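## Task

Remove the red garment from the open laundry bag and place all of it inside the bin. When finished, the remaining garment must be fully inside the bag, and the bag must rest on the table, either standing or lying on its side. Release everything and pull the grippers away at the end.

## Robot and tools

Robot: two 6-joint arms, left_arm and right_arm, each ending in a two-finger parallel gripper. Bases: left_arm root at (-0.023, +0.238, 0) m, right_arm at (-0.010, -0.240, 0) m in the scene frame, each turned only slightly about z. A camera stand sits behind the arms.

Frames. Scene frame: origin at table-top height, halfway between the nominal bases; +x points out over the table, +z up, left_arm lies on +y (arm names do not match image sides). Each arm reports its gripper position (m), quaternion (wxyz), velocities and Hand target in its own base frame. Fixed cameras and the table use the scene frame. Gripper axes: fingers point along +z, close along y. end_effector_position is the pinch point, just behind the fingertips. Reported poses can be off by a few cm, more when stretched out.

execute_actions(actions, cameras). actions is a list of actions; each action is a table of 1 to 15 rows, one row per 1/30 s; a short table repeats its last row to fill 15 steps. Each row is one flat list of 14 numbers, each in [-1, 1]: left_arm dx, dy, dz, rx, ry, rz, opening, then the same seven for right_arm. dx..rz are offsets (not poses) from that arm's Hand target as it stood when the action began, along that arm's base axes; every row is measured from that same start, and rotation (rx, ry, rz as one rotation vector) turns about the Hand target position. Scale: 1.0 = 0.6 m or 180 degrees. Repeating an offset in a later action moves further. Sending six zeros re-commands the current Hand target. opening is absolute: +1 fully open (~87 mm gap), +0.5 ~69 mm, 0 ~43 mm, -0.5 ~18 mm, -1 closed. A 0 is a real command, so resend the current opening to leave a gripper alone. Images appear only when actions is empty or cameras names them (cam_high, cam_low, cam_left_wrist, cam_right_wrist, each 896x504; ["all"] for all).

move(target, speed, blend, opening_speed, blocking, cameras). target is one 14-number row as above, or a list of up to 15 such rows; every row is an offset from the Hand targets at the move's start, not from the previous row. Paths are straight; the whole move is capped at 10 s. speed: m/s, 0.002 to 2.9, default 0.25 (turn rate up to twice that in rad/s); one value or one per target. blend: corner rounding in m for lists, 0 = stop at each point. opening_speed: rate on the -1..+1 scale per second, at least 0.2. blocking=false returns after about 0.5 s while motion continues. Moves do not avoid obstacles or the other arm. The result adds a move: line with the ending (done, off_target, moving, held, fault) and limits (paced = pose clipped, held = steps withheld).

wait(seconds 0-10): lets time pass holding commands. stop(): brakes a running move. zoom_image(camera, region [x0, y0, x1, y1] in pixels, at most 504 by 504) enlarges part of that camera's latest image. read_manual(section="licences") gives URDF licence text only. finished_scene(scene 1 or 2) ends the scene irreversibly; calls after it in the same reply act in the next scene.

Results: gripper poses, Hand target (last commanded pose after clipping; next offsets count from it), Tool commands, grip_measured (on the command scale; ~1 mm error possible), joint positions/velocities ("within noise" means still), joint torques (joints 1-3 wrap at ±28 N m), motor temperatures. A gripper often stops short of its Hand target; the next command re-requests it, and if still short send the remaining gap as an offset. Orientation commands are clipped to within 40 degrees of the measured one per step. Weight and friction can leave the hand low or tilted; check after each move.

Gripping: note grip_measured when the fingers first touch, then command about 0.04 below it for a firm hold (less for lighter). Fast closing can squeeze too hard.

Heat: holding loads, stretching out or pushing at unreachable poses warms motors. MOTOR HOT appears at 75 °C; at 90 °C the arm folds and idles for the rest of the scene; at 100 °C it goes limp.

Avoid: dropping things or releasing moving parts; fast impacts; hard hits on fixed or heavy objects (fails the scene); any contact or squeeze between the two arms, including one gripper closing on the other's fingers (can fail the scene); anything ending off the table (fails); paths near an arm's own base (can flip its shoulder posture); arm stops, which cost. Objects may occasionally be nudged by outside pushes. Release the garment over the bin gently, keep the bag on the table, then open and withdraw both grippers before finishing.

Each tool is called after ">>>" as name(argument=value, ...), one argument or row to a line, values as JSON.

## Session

>>> execute_actions(
  actions=[],
)

Scene clock: 0.00 s.
left_arm: end_effector_position=(+0.3146, +0.0161, +0.2610) grip_measured=+0.980 end_effector_quat_wxyz=(+0.615, -0.246, +0.731, -0.167) | right_arm: end_effector_position=(+0.3509, +0.0152, +0.2490) grip_measured=+1.000 end_effector_quat_wxyz=(+0.495, +0.131, +0.859, +0.024)
Joint positions: left_arm=[0.195 0.767 0.708 -0.133 0.133 -0.564 0.99] | right_arm=[0.092 1.15 1.138 -0.529 0.168 0.299 1]
Joint velocities: within noise
Joint torques (N m): no reading
Motor temperatures (°C): left_arm=[21 25 27 36 18 20 19] | right_arm=[19 42 34 23 21 22 20]
Heat: left arm: 36 °C; right arm: 42 °C.
Hand target: left_arm +0.3153, +0.0162, +0.2673; +0.621, -0.244, +0.726, -0.168 | right_arm +0.3514, +0.0153, +0.2542; +0.501, +0.131, +0.855, +0.025
Tool commands: left_gripper/opening=+1.0 right_gripper/opening=+1.0

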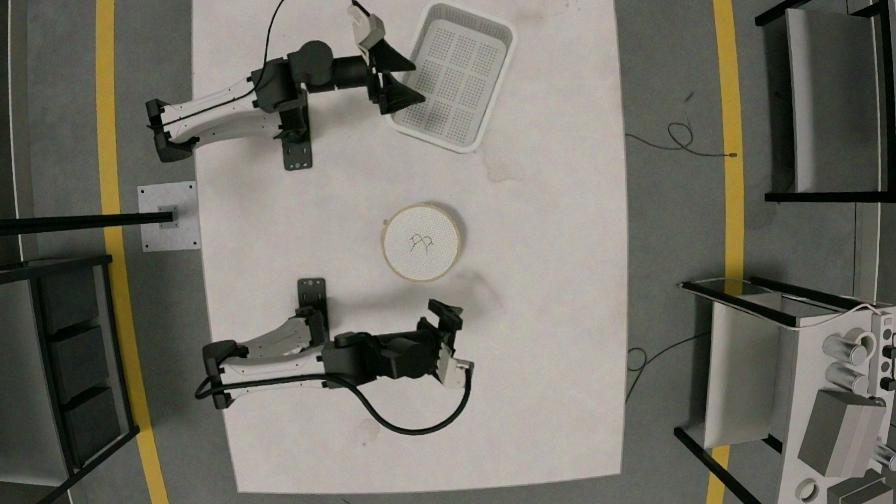

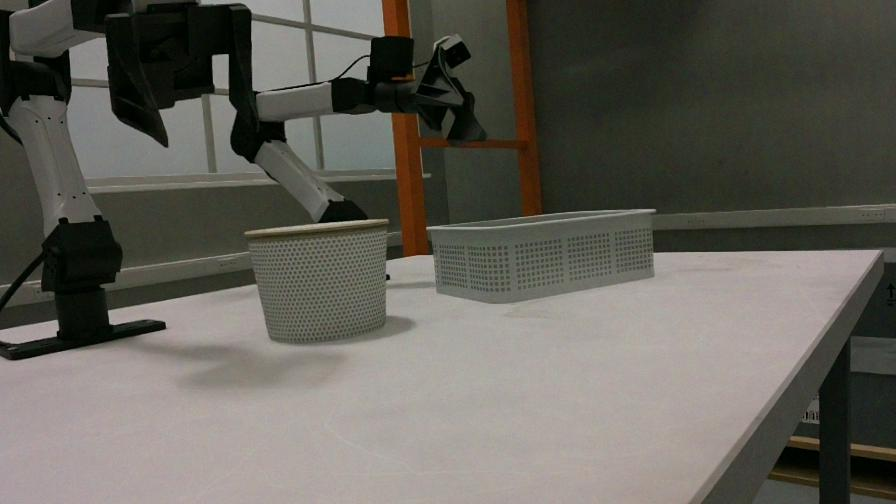

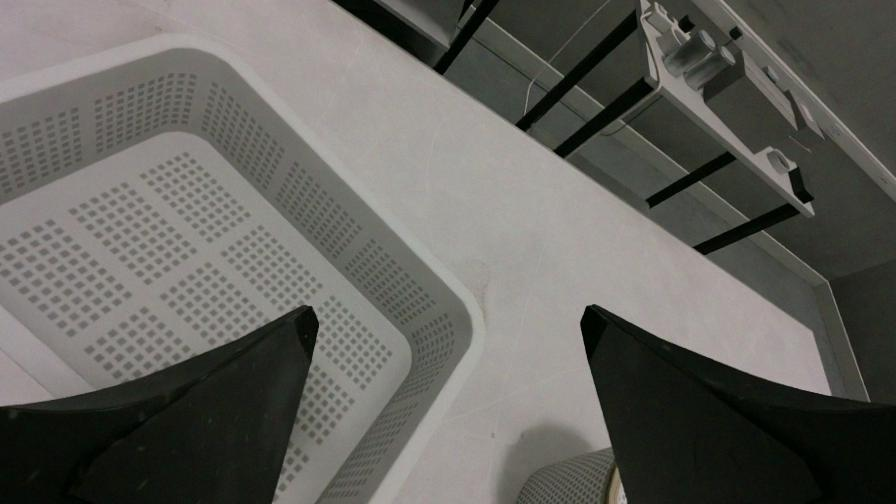

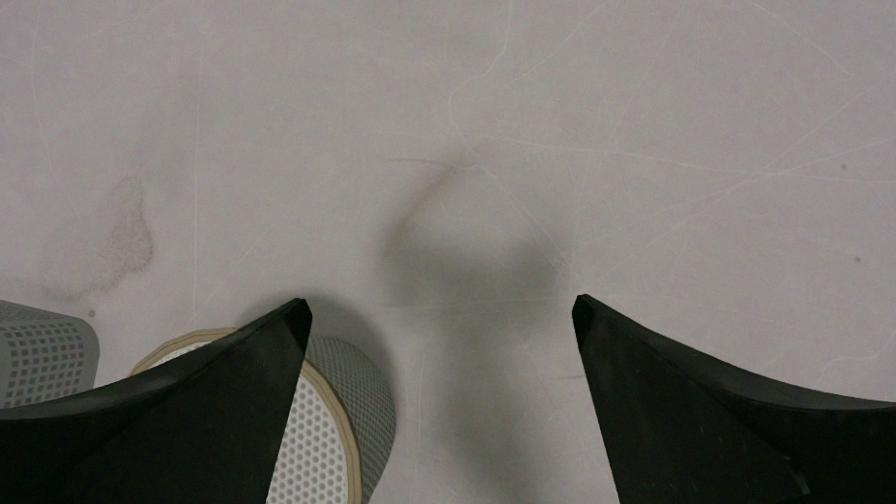

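>>> zoom_image(
  camera="cam_high",
  region=[360, 180, 490, 300],
)

>>> zoom_image(
  camera="cam_low",
  region=[220, 190, 430, 360],
)

Scaled by 3.877 from the camera's 896x504 image, which has a finer 1280x720 frame.

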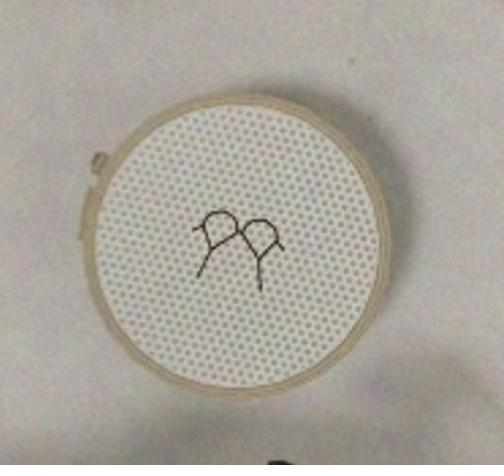

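Scaled by 2.400 from the camera's 896x504 image, which has a finer 1280x720 frame.

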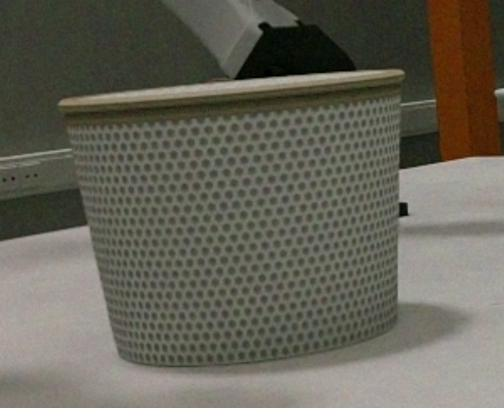

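>>> move(
  target=[0,0,0,0,0,0,1,-0.065,0.0,-0.182,0.445,0.103,0.227,-0.6],
  cameras=["cam_right_wrist","cam_high","cam_low"],
)

Scene clock: 29.60 s.
left_arm: end_effector_position=(+0.3146, +0.0161, +0.2610) grip_measured=+0.980 end_effector_quat_wxyz=(+0.615, -0.246, +0.731, -0.167) | right_arm: end_effector_position=(+0.3117, +0.0160, +0.1466) grip_measured=-0.600 end_effector_quat_wxyz=(+0.161, +0.174, +0.706, +0.667)
Joint positions: left_arm=[0.195 0.767 0.708 -0.133 0.133 -0.564 0.99] | right_arm=[-0.535 2.077 1.279 -1.526 -1.49 -0.751 0.2]
Joint torques (N m): left_arm=[0.01 -0.21 7.94 1.88 -0.01 0.03] | right_arm=[0.57 -8.17 5.91 -0.8 -0.12 -0.17]
Motor temperatures (°C): left_arm=[21 24 29 40 18 20 19] | right_arm=[19 42 37 28 21 22 20]
Heat: left arm: 40 °C; right arm: 42 °C.
Hand target: left_arm +0.3153, +0.0162, +0.2673; +0.621, -0.244, +0.726, -0.168 | right_arm +0.3124, +0.0153, +0.1451; +0.135, +0.135, +0.694, +0.695
Off the commanded pose: left_arm 0.006 m, 1 deg | right_arm 0.002 m, 7 deg.
move: off_target (right_arm)
Images, in order (width x height): cam_high 896x504, cam_low 896x504, cam_right_wrist 896x504.

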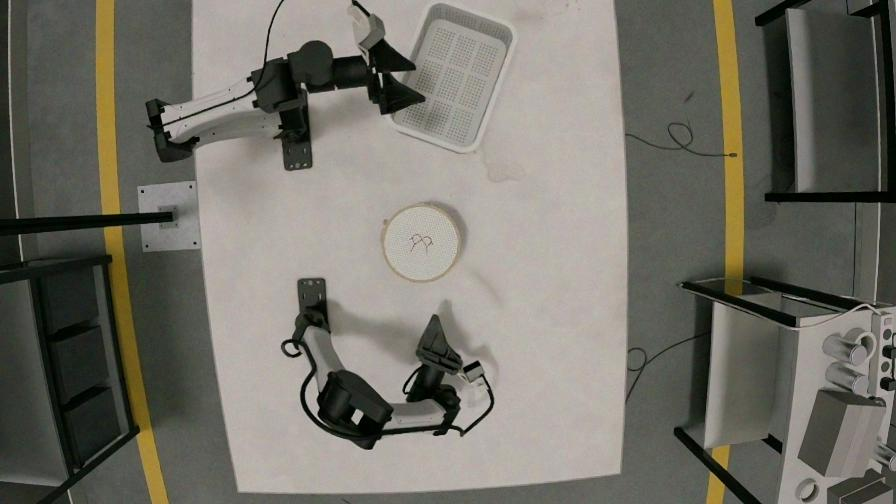

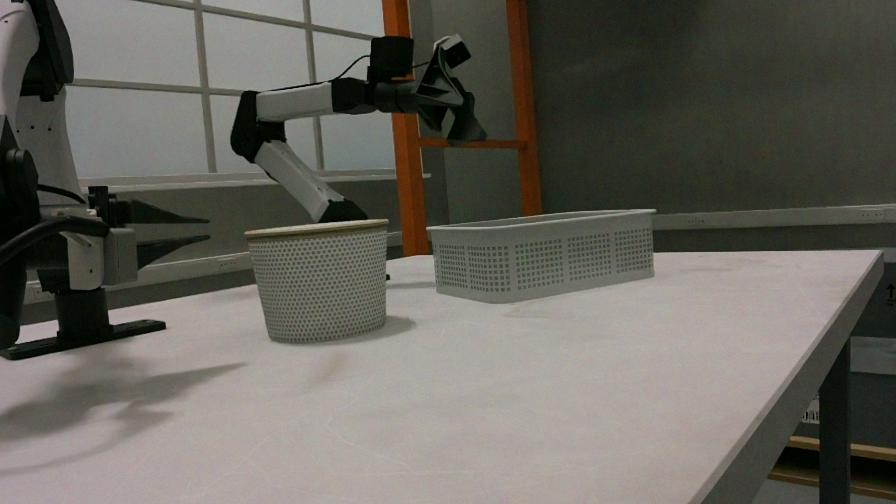

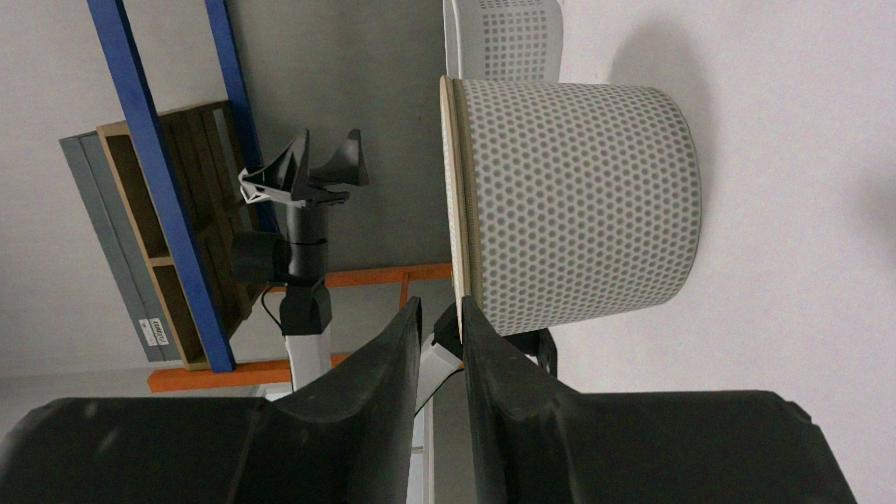

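>>> zoom_image(
  camera="cam_right_wrist",
  region=[400, 70, 560, 350],
)

Scaled by 1.800 from the camera's 896x504 image, which has a finer 1280x720 frame.

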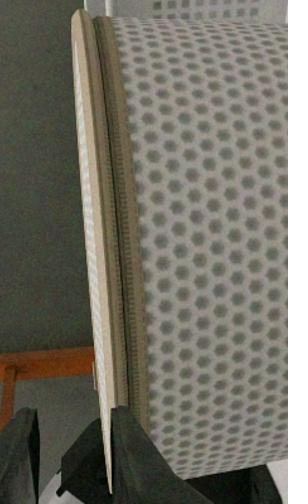

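>>> move(
  target=[0,0,0,0,0,0,1,0.055,0.075,0,0,0,0,-0.6],
  speed=0.15,
  cameras=["cam_right_wrist"],
)

>>> zoom_image(
  camera="cam_right_wrist",
  region=[390, 80, 550, 340],
)

Scene clock: 52.03 s.
left_arm: end_effector_position=(+0.3146, +0.0161, +0.2610) grip_measured=+0.980 end_effector_quat_wxyz=(+0.615, -0.246, +0.731, -0.167) | right_arm: end_effector_position=(+0.3385, +0.0622, +0.1449) grip_measured=-0.600 end_effector_quat_wxyz=(+0.117, +0.126, +0.699, +0.694)
Joint positions: left_arm=[0.195 0.767 0.708 -0.133 0.133 -0.564 0.99] | right_arm=[-0.352 2.173 1.4 -1.495 -1.559 -0.686 0.2]
Joint torques (N m): left_arm=[0.01 -0.2 7.95 1.89 -0.01 0.04] | right_arm=[0.1 -9.01 5.98 -0.43 -0.42 0.1]
Heat: left arm: 41 °C; right arm: 45 °C.
Hand target: left_arm +0.3153, +0.0162, +0.2673; +0.621, -0.244, +0.726, -0.168 | right_arm +0.3454, +0.0602, +0.1451; +0.134, +0.135, +0.694, +0.695
Off the commanded pose: left_arm 0.006 m, 1 deg | right_arm 0.007 m, 2 deg.
joint sent to its limit (right arm) — joint 5 (wrist yaw), lower limit. The joint targets still meet the commanded pose.
move: done
Images, in order (width x height): cam_right_wrist 896x504.

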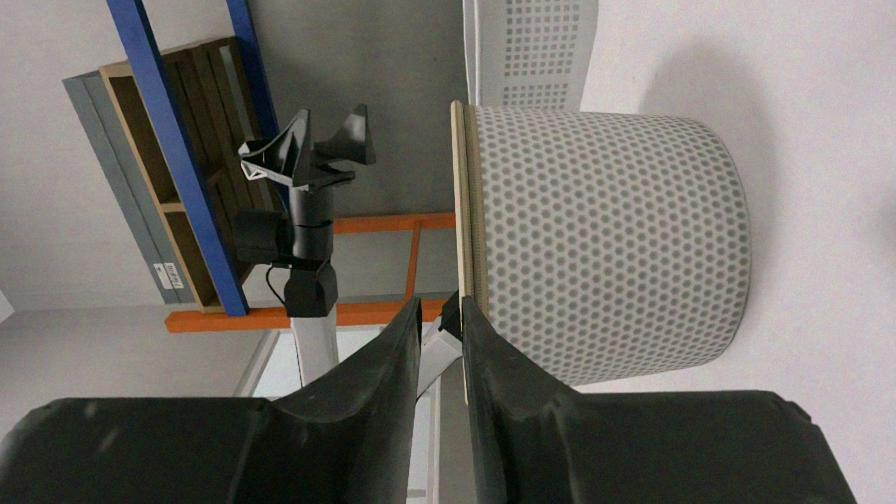

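Scaled by 1.938 from the camera's 896x504 image, which has a finer 1280x720 frame.

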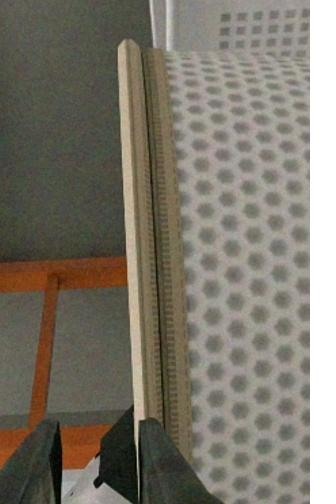

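>>> move(
  target=[0,0,0,0,0,0,1,0.02,0.08,0,0,0,0,-0.6],
  speed=0.08,
  cameras=["cam_right_wrist","cam_high","cam_low"],
)

>>> zoom_image(
  camera="cam_right_wrist",
  region=[390, 80, 550, 340],
)

Scene clock: 58.90 s.
left_arm: end_effector_position=(+0.3146, +0.0161, +0.2610) grip_measured=+0.980 end_effector_quat_wxyz=(+0.615, -0.246, +0.731, -0.167) | right_arm: end_effector_position=(+0.3508, +0.1085, +0.1451) grip_measured=-0.600 end_effector_quat_wxyz=(+0.064, +0.072, +0.706, +0.701)
Joint positions: left_arm=[0.195 0.767 0.708 -0.133 0.133 -0.564 0.99] | right_arm=[-0.198 2.241 1.531 -1.487 -1.56 -0.616 0.2]
Joint torques (N m): left_arm=[0.02 -0.2 7.97 1.89 -0.01 0.03] | right_arm=[0.31 -9.74 6.28 -0.31 -0.43 0.04]
Heat: left arm: 41 °C; right arm: 45 °C.
Hand target: left_arm +0.3153, +0.0162, +0.2673; +0.621, -0.244, +0.726, -0.168 | right_arm +0.3574, +0.1083, +0.1451; +0.134, +0.135, +0.694, +0.695
Off the commanded pose: left_arm 0.006 m, 1 deg | right_arm 0.007 m, 11 deg.
joint sent to its limit (right arm) — joint 5 (wrist yaw), lower limit. The joint targets are off in orientation, not in position.
move: off_target (right_arm)
Images, in order (width x height): cam_high 896x504, cam_low 896x504, cam_right_wrist 896x504.

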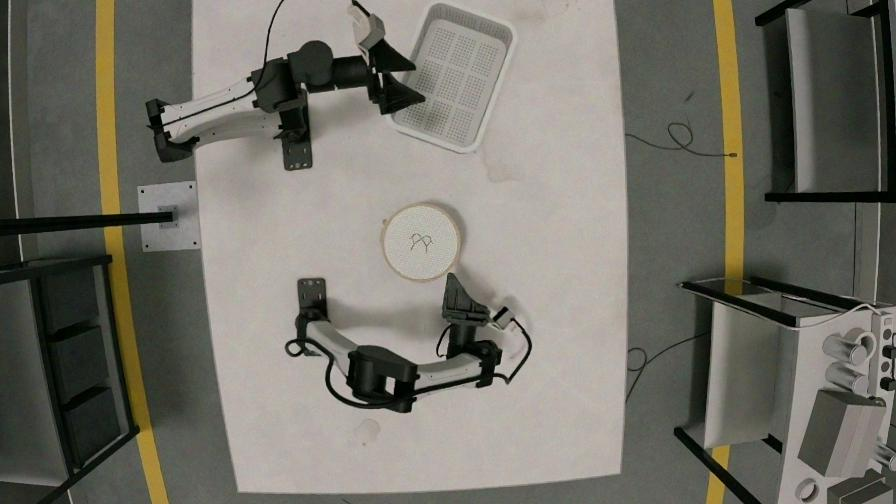

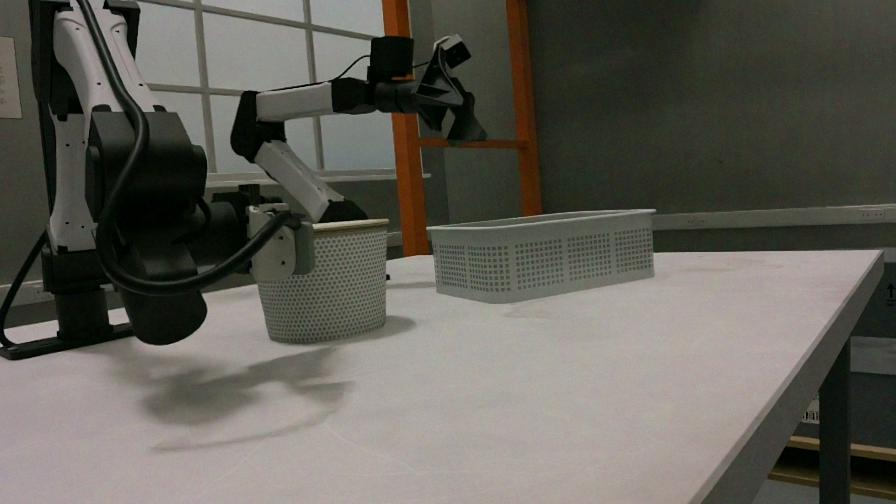

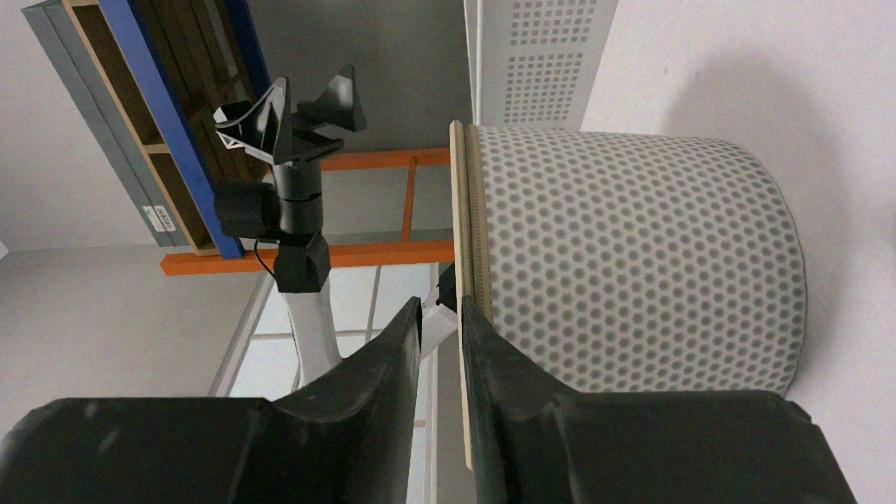

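Scaled by 1.938 from the camera's 896x504 image, which has a finer 1280x720 frame.

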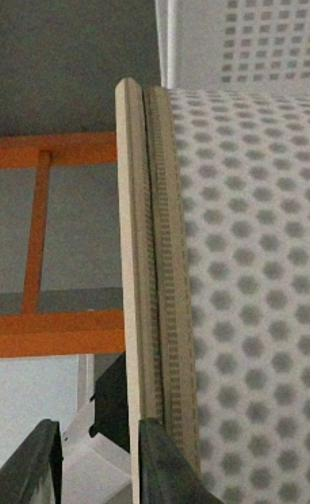

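>>> move(
  target=[0,0,0,0,0,0,1,0.0,0.075,0,0,0,0,-0.6],
  speed=0.06,
  cameras=["cam_right_wrist","cam_high"],
)

>>> zoom_image(
  camera="cam_right_wrist",
  region=[390, 80, 550, 340],
)

Scene clock: 64.73 s.
left_arm: end_effector_position=(+0.3146, +0.0161, +0.2610) grip_measured=+0.980 end_effector_quat_wxyz=(+0.615, -0.246, +0.731, -0.167) | right_arm: end_effector_position=(+0.3520, +0.1509, +0.1459) grip_measured=-0.600 end_effector_quat_wxyz=(+0.020, +0.027, +0.709, +0.705)
Joint positions: left_arm=[0.195 0.767 0.708 -0.133 0.133 -0.564 0.99] | right_arm=[-0.071 2.284 1.619 -1.471 -1.564 -0.556 0.2]
Joint torques (N m): left_arm=[0.02 -0.18 7.98 1.89 -0.01 0.03] | right_arm=[0.73 -10.09 6.52 -0.3 -0.39 -0.02]
Heat: left arm: 41 °C; right arm: 46 °C.
Hand target: left_arm +0.3153, +0.0162, +0.2673; +0.621, -0.244, +0.726, -0.168 | right_arm +0.3573, +0.1533, +0.1449; +0.134, +0.135, +0.694, +0.695
Off the commanded pose: left_arm 0.006 m, 1 deg | right_arm 0.006 m, 18 deg.
joint sent to its limit (right arm) — joint 5 (wrist yaw), lower limit. The joint targets are off in orientation, not in position.
move: off_target (right_arm)
Images, in order (width x height): cam_high 896x504, cam_right_wrist 896x504.

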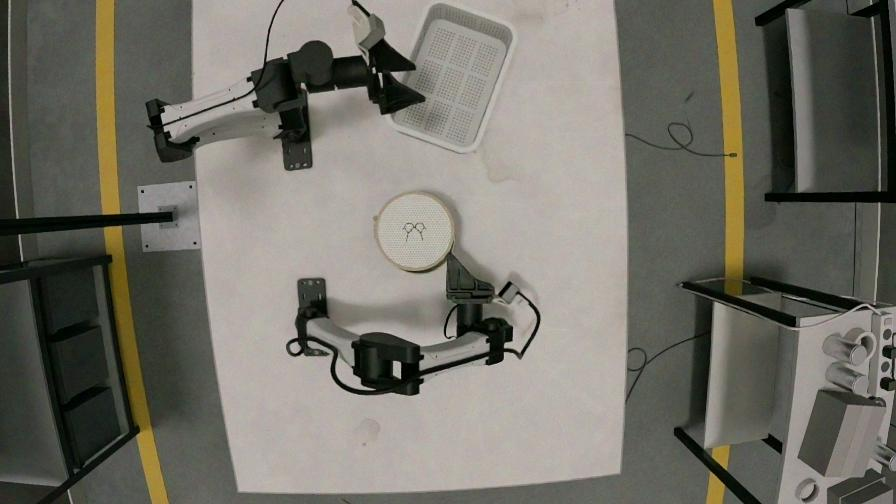

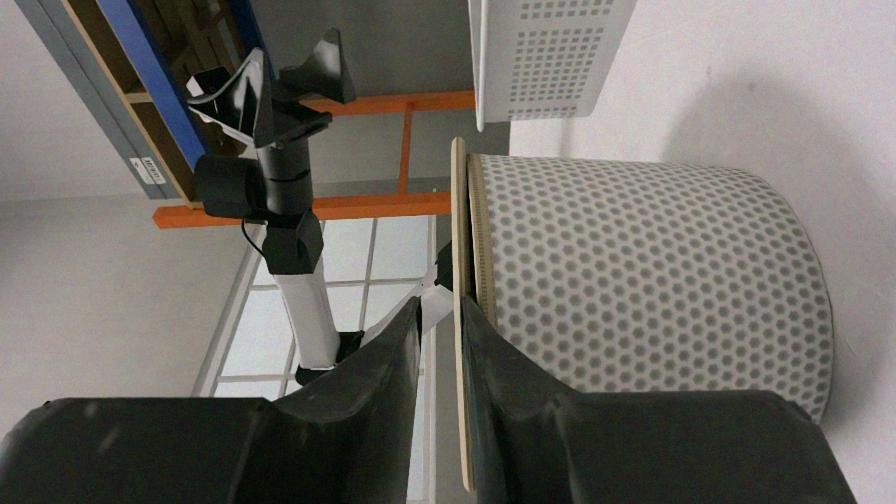

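Scaled by 1.938 from the camera's 896x504 image, which has a finer 1280x720 frame.

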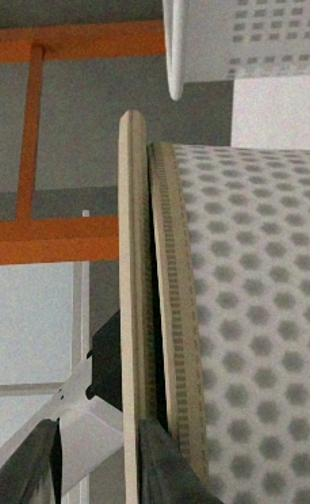

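>>> move(
  target=[
    [0,0,0,0,0,0,1,0,0,0,0,0,0.1,-1],
    [0,0,0,0,0,0,1,-0.03,0.016,0.125,-0.078,-0.147,0.105,-1],
    [0,0,0,0,0,0,1,-0.11,0.058,0.217,-0.157,-0.294,0.1,-1],
    [0,0,0,0,0,0,1,-0.1825,0.097,0.247,-0.209,-0.392,0.09,-1],
  ],
  blend=[0,0.02,0.02,0],
  speed=0.12,
  cameras=["all"],
)

Scene clock: 86.50 s.
left_arm: end_effector_position=(+0.3146, +0.0161, +0.2610) grip_measured=+0.980 end_effector_quat_wxyz=(+0.615, -0.246, +0.731, -0.167) | right_arm: end_effector_position=(+0.2467, +0.2118, +0.2935) grip_measured=-0.998 end_effector_quat_wxyz=(+0.435, -0.416, +0.679, +0.420)
Joint positions: left_arm=[0.195 0.767 0.708 -0.133 0.133 -0.564 0.99] | right_arm=[0.256 1.159 1.165 -0.527 -1 -0.232 0.001]
Joint torques (N m): left_arm=[-0.01 -0.18 7.97 1.89 -0.01 0.04] | right_arm=[0.68 -4.55 5.96 1.57 0 -0.14]
Motor temperatures (°C): left_arm=[21 24 32 42 18 20 19] | right_arm=[19 50 36 24 21 22 20]
Heat: left arm: 42 °C; right arm: 50 °C.
Hand target: left_arm +0.3153, +0.0162, +0.2673; +0.621, -0.244, +0.726, -0.168 | right_arm +0.2478, +0.2115, +0.2932; +0.444, -0.421, +0.676, +0.411
Off the commanded pose: left_arm 0.006 m, 1 deg | right_arm 0.001 m, 2 deg.
move: done

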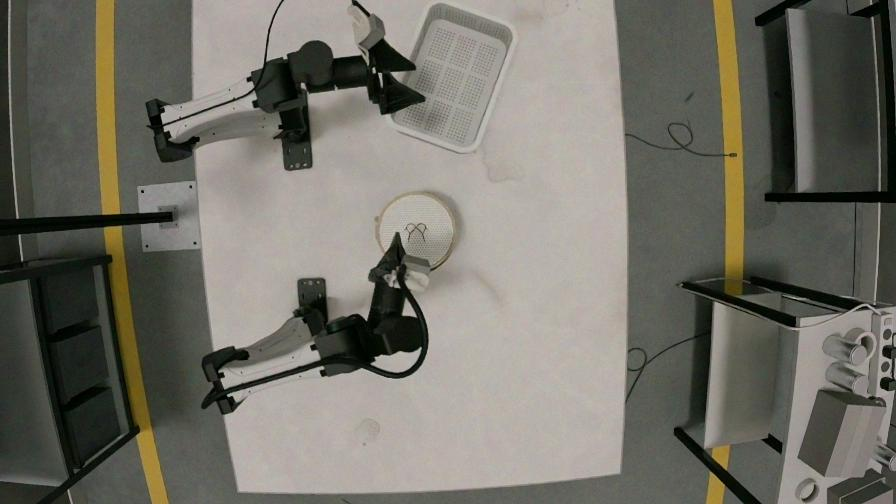

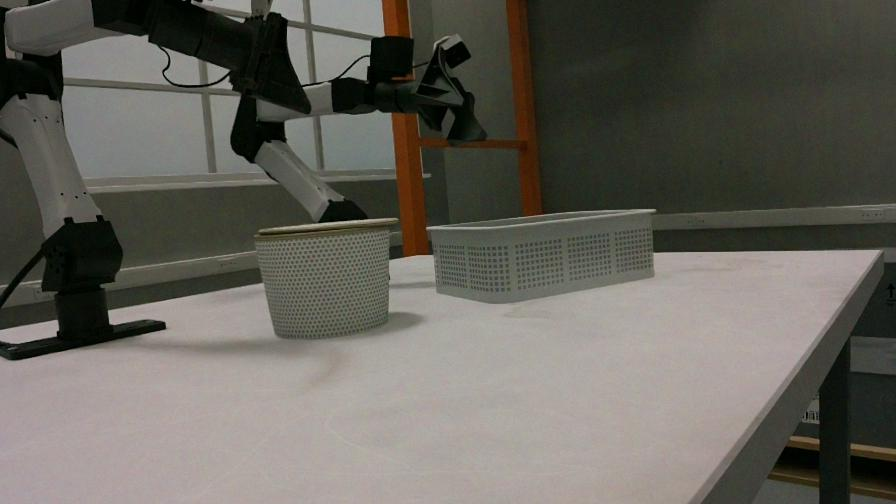

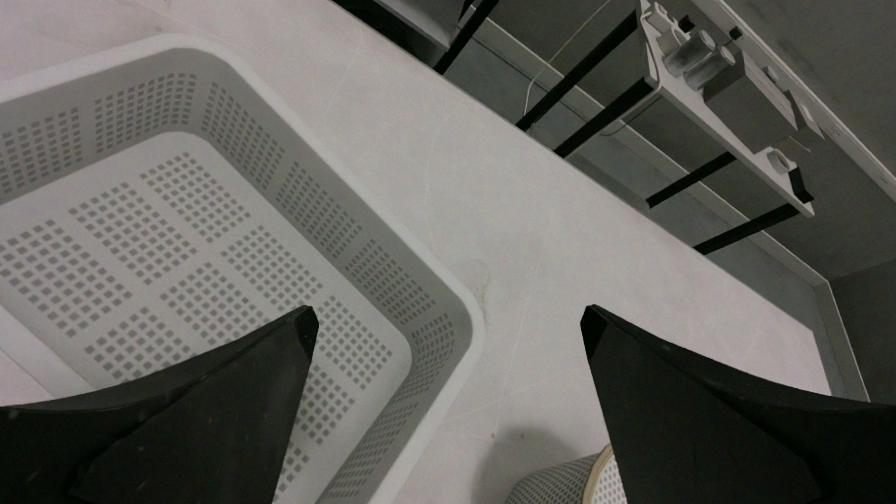

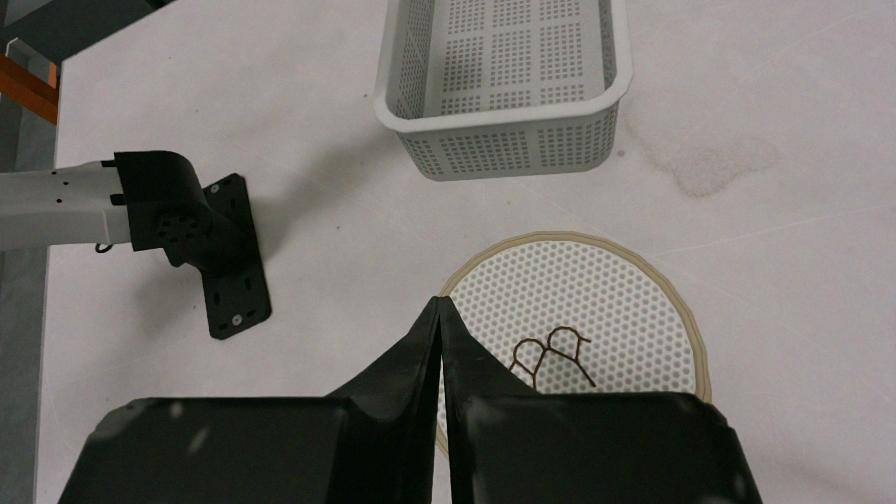

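>>> move(
  target=[
    [0.033,-0.2,-0.303,0,0,0,-1,0.175,-0.2,-0.1,0.168,0.412,-0.042,-0.6],
    [0.033,-0.37,-0.303,0,0,0,-1,0.182,-0.194,-0.2465,0.168,0.412,-0.042,-0.6],
  ],
  speed=0.2,
  blend=[0.03,0],
  cameras=["all"],
)

>>> zoom_image(
  camera="cam_right_wrist",
  region=[390, 60, 550, 340],
)

Scene clock: 106.90 s.
left_arm: end_effector_position=(+0.3325, -0.2020, +0.0825) grip_measured=-1.000 end_effector_quat_wxyz=(+0.620, -0.237, +0.730, -0.164) | right_arm: end_effector_position=(+0.3556, +0.0935, +0.1458) grip_measured=-0.600 end_effector_quat_wxyz=(+0.080, +0.087, +0.709, +0.695)
Joint positions: left_arm=[-0.852 1.635 0.426 0.925 -0.888 -0.795 0] | right_arm=[-0.24 2.096 1.362 -0.962 -1.551 -0.117 0.2]
Joint torques (N m): left_arm=[-0.34 -3.97 6.64 1.49 -0.27 -0.12] | right_arm=[0.83 -9.06 6.28 -0.05 -0.46 -0.18]
Motor temperatures (°C): left_arm=[21 24 32 42 18 20 19] | right_arm=[19 45 36 26 21 22 20]
Heat: left arm: 42 °C; right arm: 45 °C.
Hand target: left_arm +0.3352, -0.2058, +0.0856; +0.621, -0.244, +0.726, -0.168 | right_arm +0.3569, +0.0951, +0.1453; +0.064, +0.072, +0.706, +0.701
Off the commanded pose: left_arm 0.005 m, 1 deg | right_arm 0.002 m, 3 deg.
move: off_target (right_arm)

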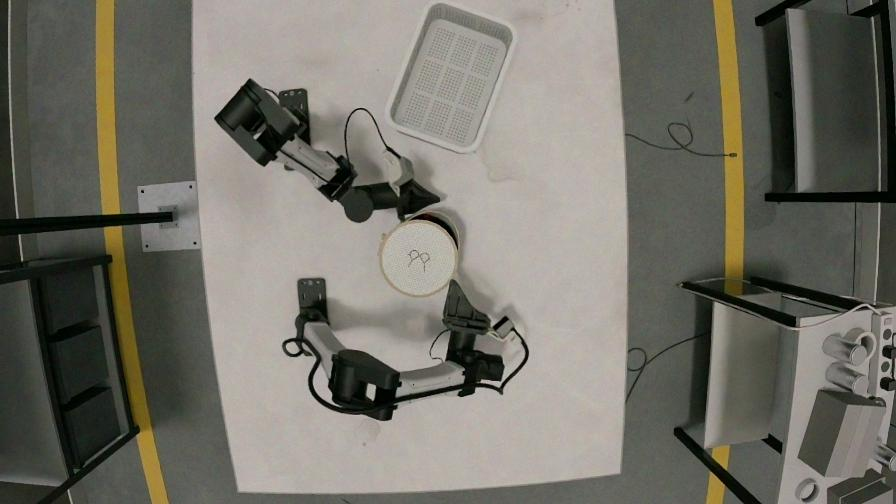

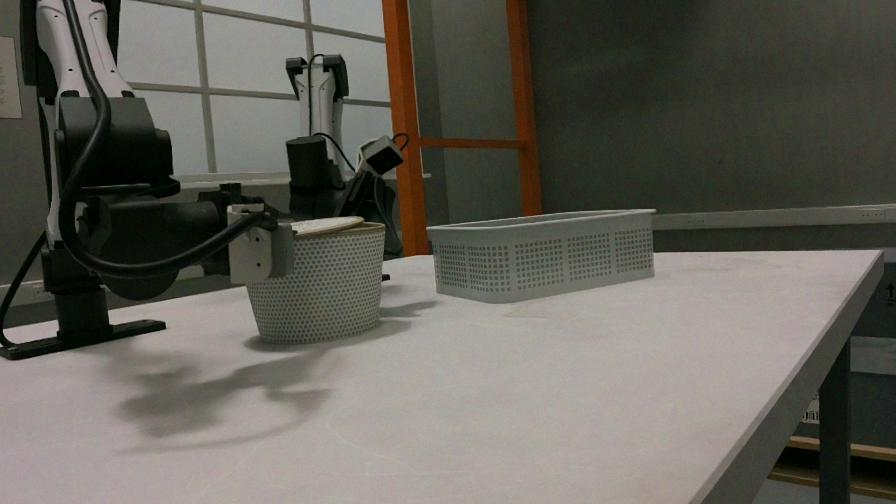

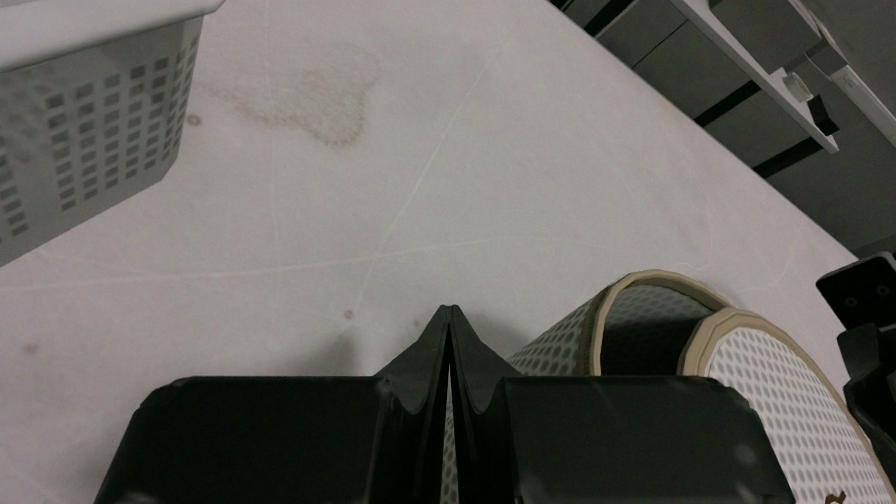

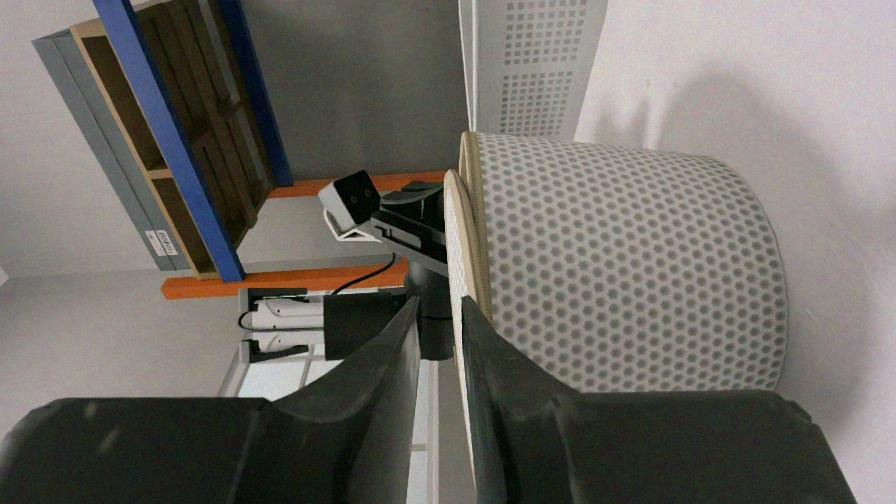

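Scaled by 1.800 from the camera's 896x504 image, which has a finer 1280x720 frame.

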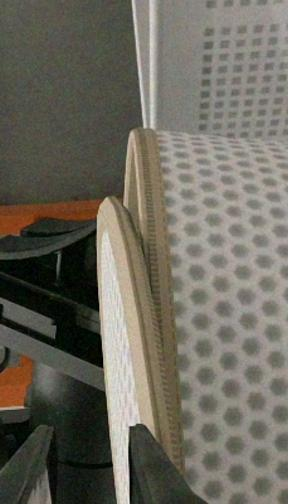

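>>> move(
  target=[0,0,0,0,0,0,-1,0,0.07,0.0,0,0,0,-0.25],
  speed=0.08,
  cameras=["all"],
)

>>> zoom_image(
  camera="cam_right_wrist",
  region=[390, 60, 550, 340],
)

Scene clock: 113.93 s.
left_arm: end_effector_position=(+0.3324, -0.2015, +0.0821) grip_measured=-1.000 end_effector_quat_wxyz=(+0.620, -0.237, +0.730, -0.162) | right_arm: end_effector_position=(+0.3538, +0.1347, +0.1498) grip_measured=-0.250 end_effector_quat_wxyz=(+0.040, +0.044, +0.703, +0.708)
Joint positions: left_arm=[-0.852 1.635 0.426 0.922 -0.89 -0.795 0] | right_arm=[-0.118 2.131 1.417 -0.962 -1.577 -0.099 0.375]
Joint torques (N m): left_arm=[-0.31 -4 6.64 1.52 -0.24 -0.11] | right_arm=[0.81 -8.8 6.56 0.15 -0.36 -0.05]
Heat: left arm: 41 °C; right arm: 45 °C.
Hand target: left_arm +0.3352, -0.2058, +0.0856; +0.621, -0.244, +0.726, -0.168 | right_arm +0.3569, +0.1370, +0.1453; +0.064, +0.072, +0.706, +0.701
Off the commanded pose: left_arm 0.006 m, 1 deg | right_arm 0.006 m, 4 deg.
joint read past its limit (right arm) — joint 5 (wrist yaw), lower limit.
move: off_target (right_arm)

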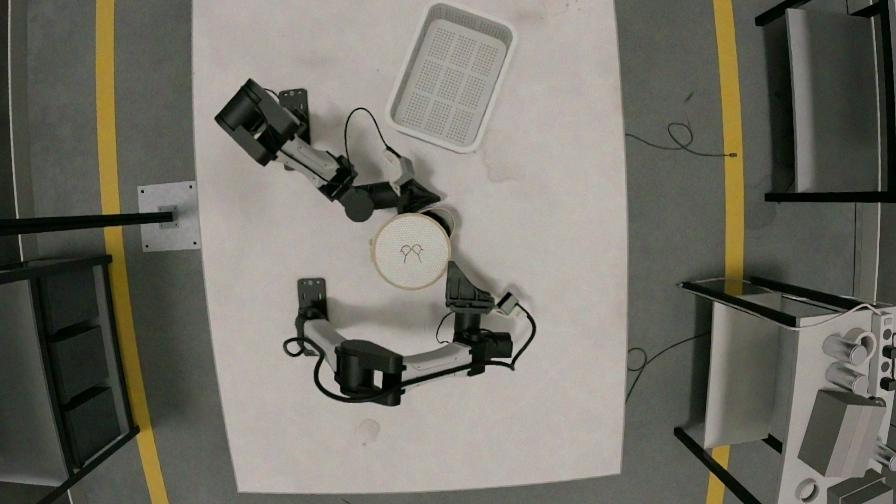

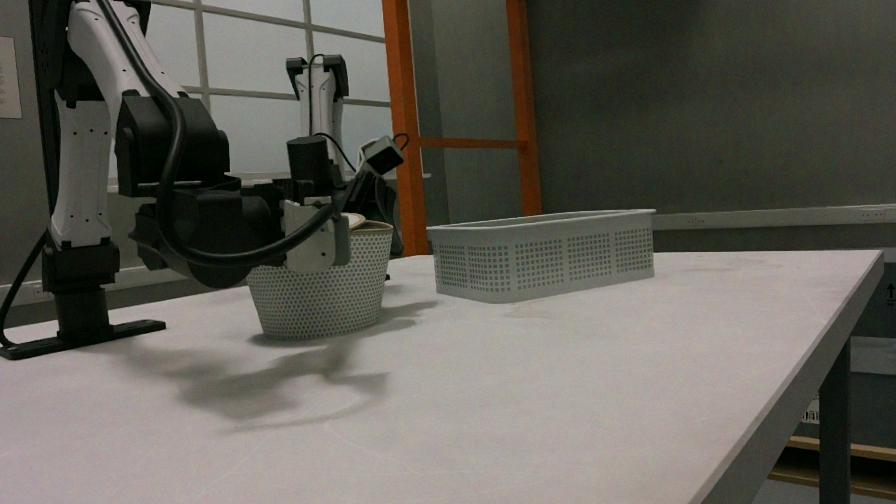

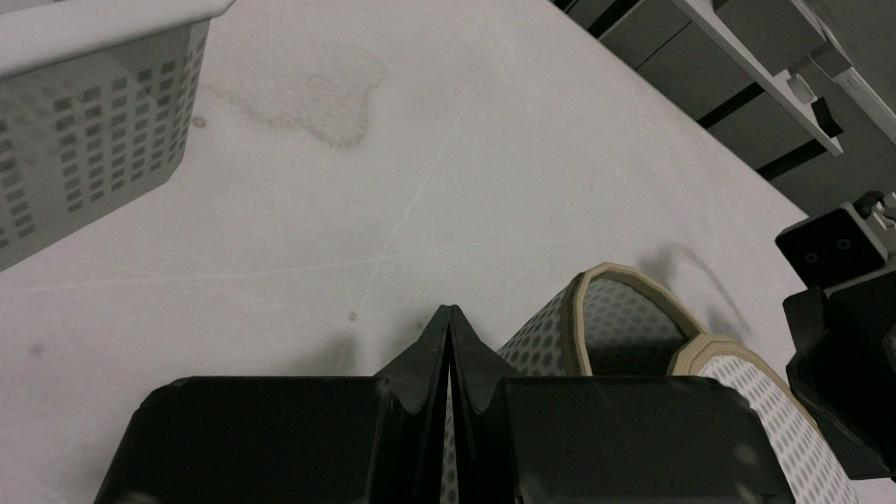

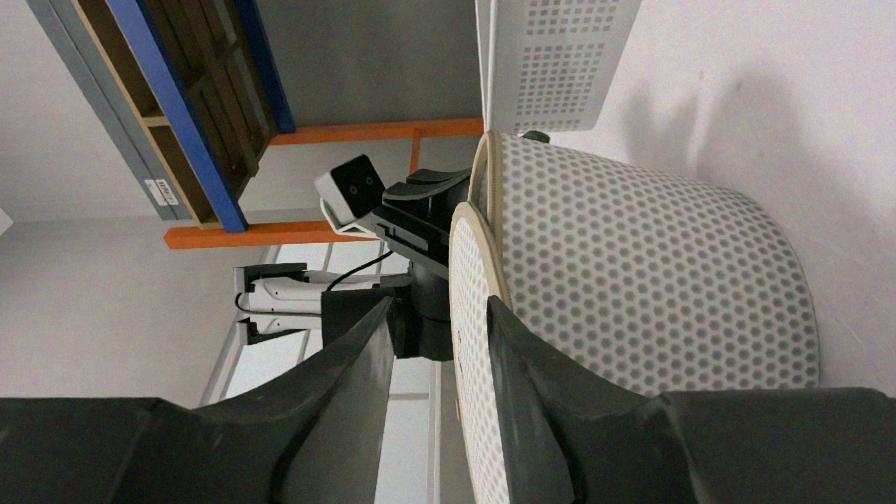

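Scaled by 1.800 from the camera's 896x504 image, which has a finer 1280x720 frame.

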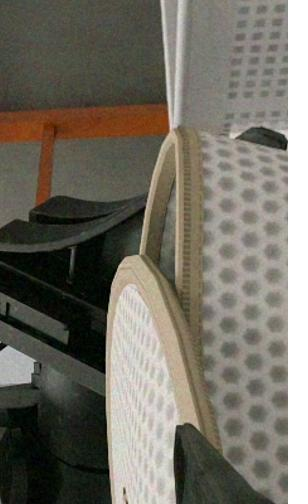

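>>> move(
  target=[
    [0,0,0,0,0,0,-1,0,-0.055,0,0,0,0,-0.25],
    [0,0,0,0,0,0,-1,0,-0.055,-0.016,0,0,0,-0.25],
  ],
  speed=0.1,
  cameras=["cam_right_wrist"],
)

>>> zoom_image(
  camera="cam_right_wrist",
  region=[390, 60, 610, 340],
)

Scene clock: 122.33 s.
left_arm: end_effector_position=(+0.3324, -0.2014, +0.0821) grip_measured=-1.000 end_effector_quat_wxyz=(+0.620, -0.237, +0.730, -0.162) | right_arm: end_effector_position=(+0.3581, +0.1038, +0.1428) grip_measured=-0.250 end_effector_quat_wxyz=(+0.067, +0.080, +0.701, +0.706)
Joint positions: left_arm=[-0.852 1.635 0.426 0.922 -0.891 -0.796 0] | right_arm=[-0.208 2.131 1.383 -0.961 -1.576 -0.119 0.375]
Joint torques (N m): left_arm=[-0.35 -4.04 6.64 1.51 -0.23 -0.11] | right_arm=[0.38 -10.07 4.3 0.23 -0.26 -0.22]
Heat: left arm: 40 °C; right arm: 46 °C.
Hand target: left_arm +0.3352, -0.2058, +0.0857; +0.621, -0.244, +0.726, -0.168 | right_arm +0.3570, +0.1041, +0.1358; +0.064, +0.072, +0.706, +0.701
Off the commanded pose: left_arm 0.006 m, 1 deg | right_arm 0.007 m, 1 deg.
joint read past its limit (right arm) — joint 5 (wrist yaw), lower limit.
move: done
Images, in order (width x height): cam_right_wrist 896x504.

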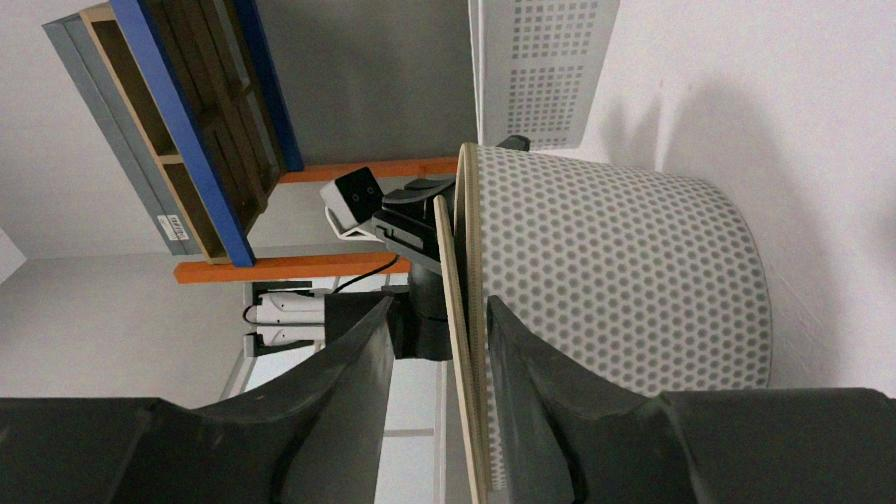

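Scaled by 1.800 from the camera's 896x504 image, which has a finer 1280x720 frame.

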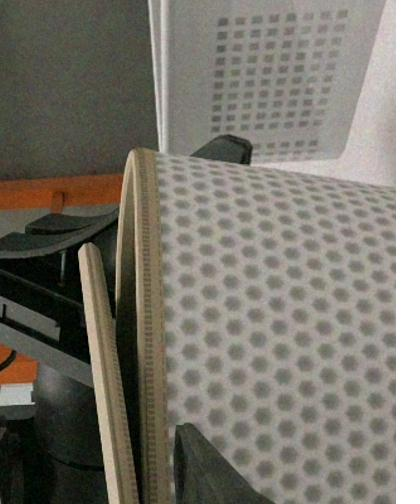

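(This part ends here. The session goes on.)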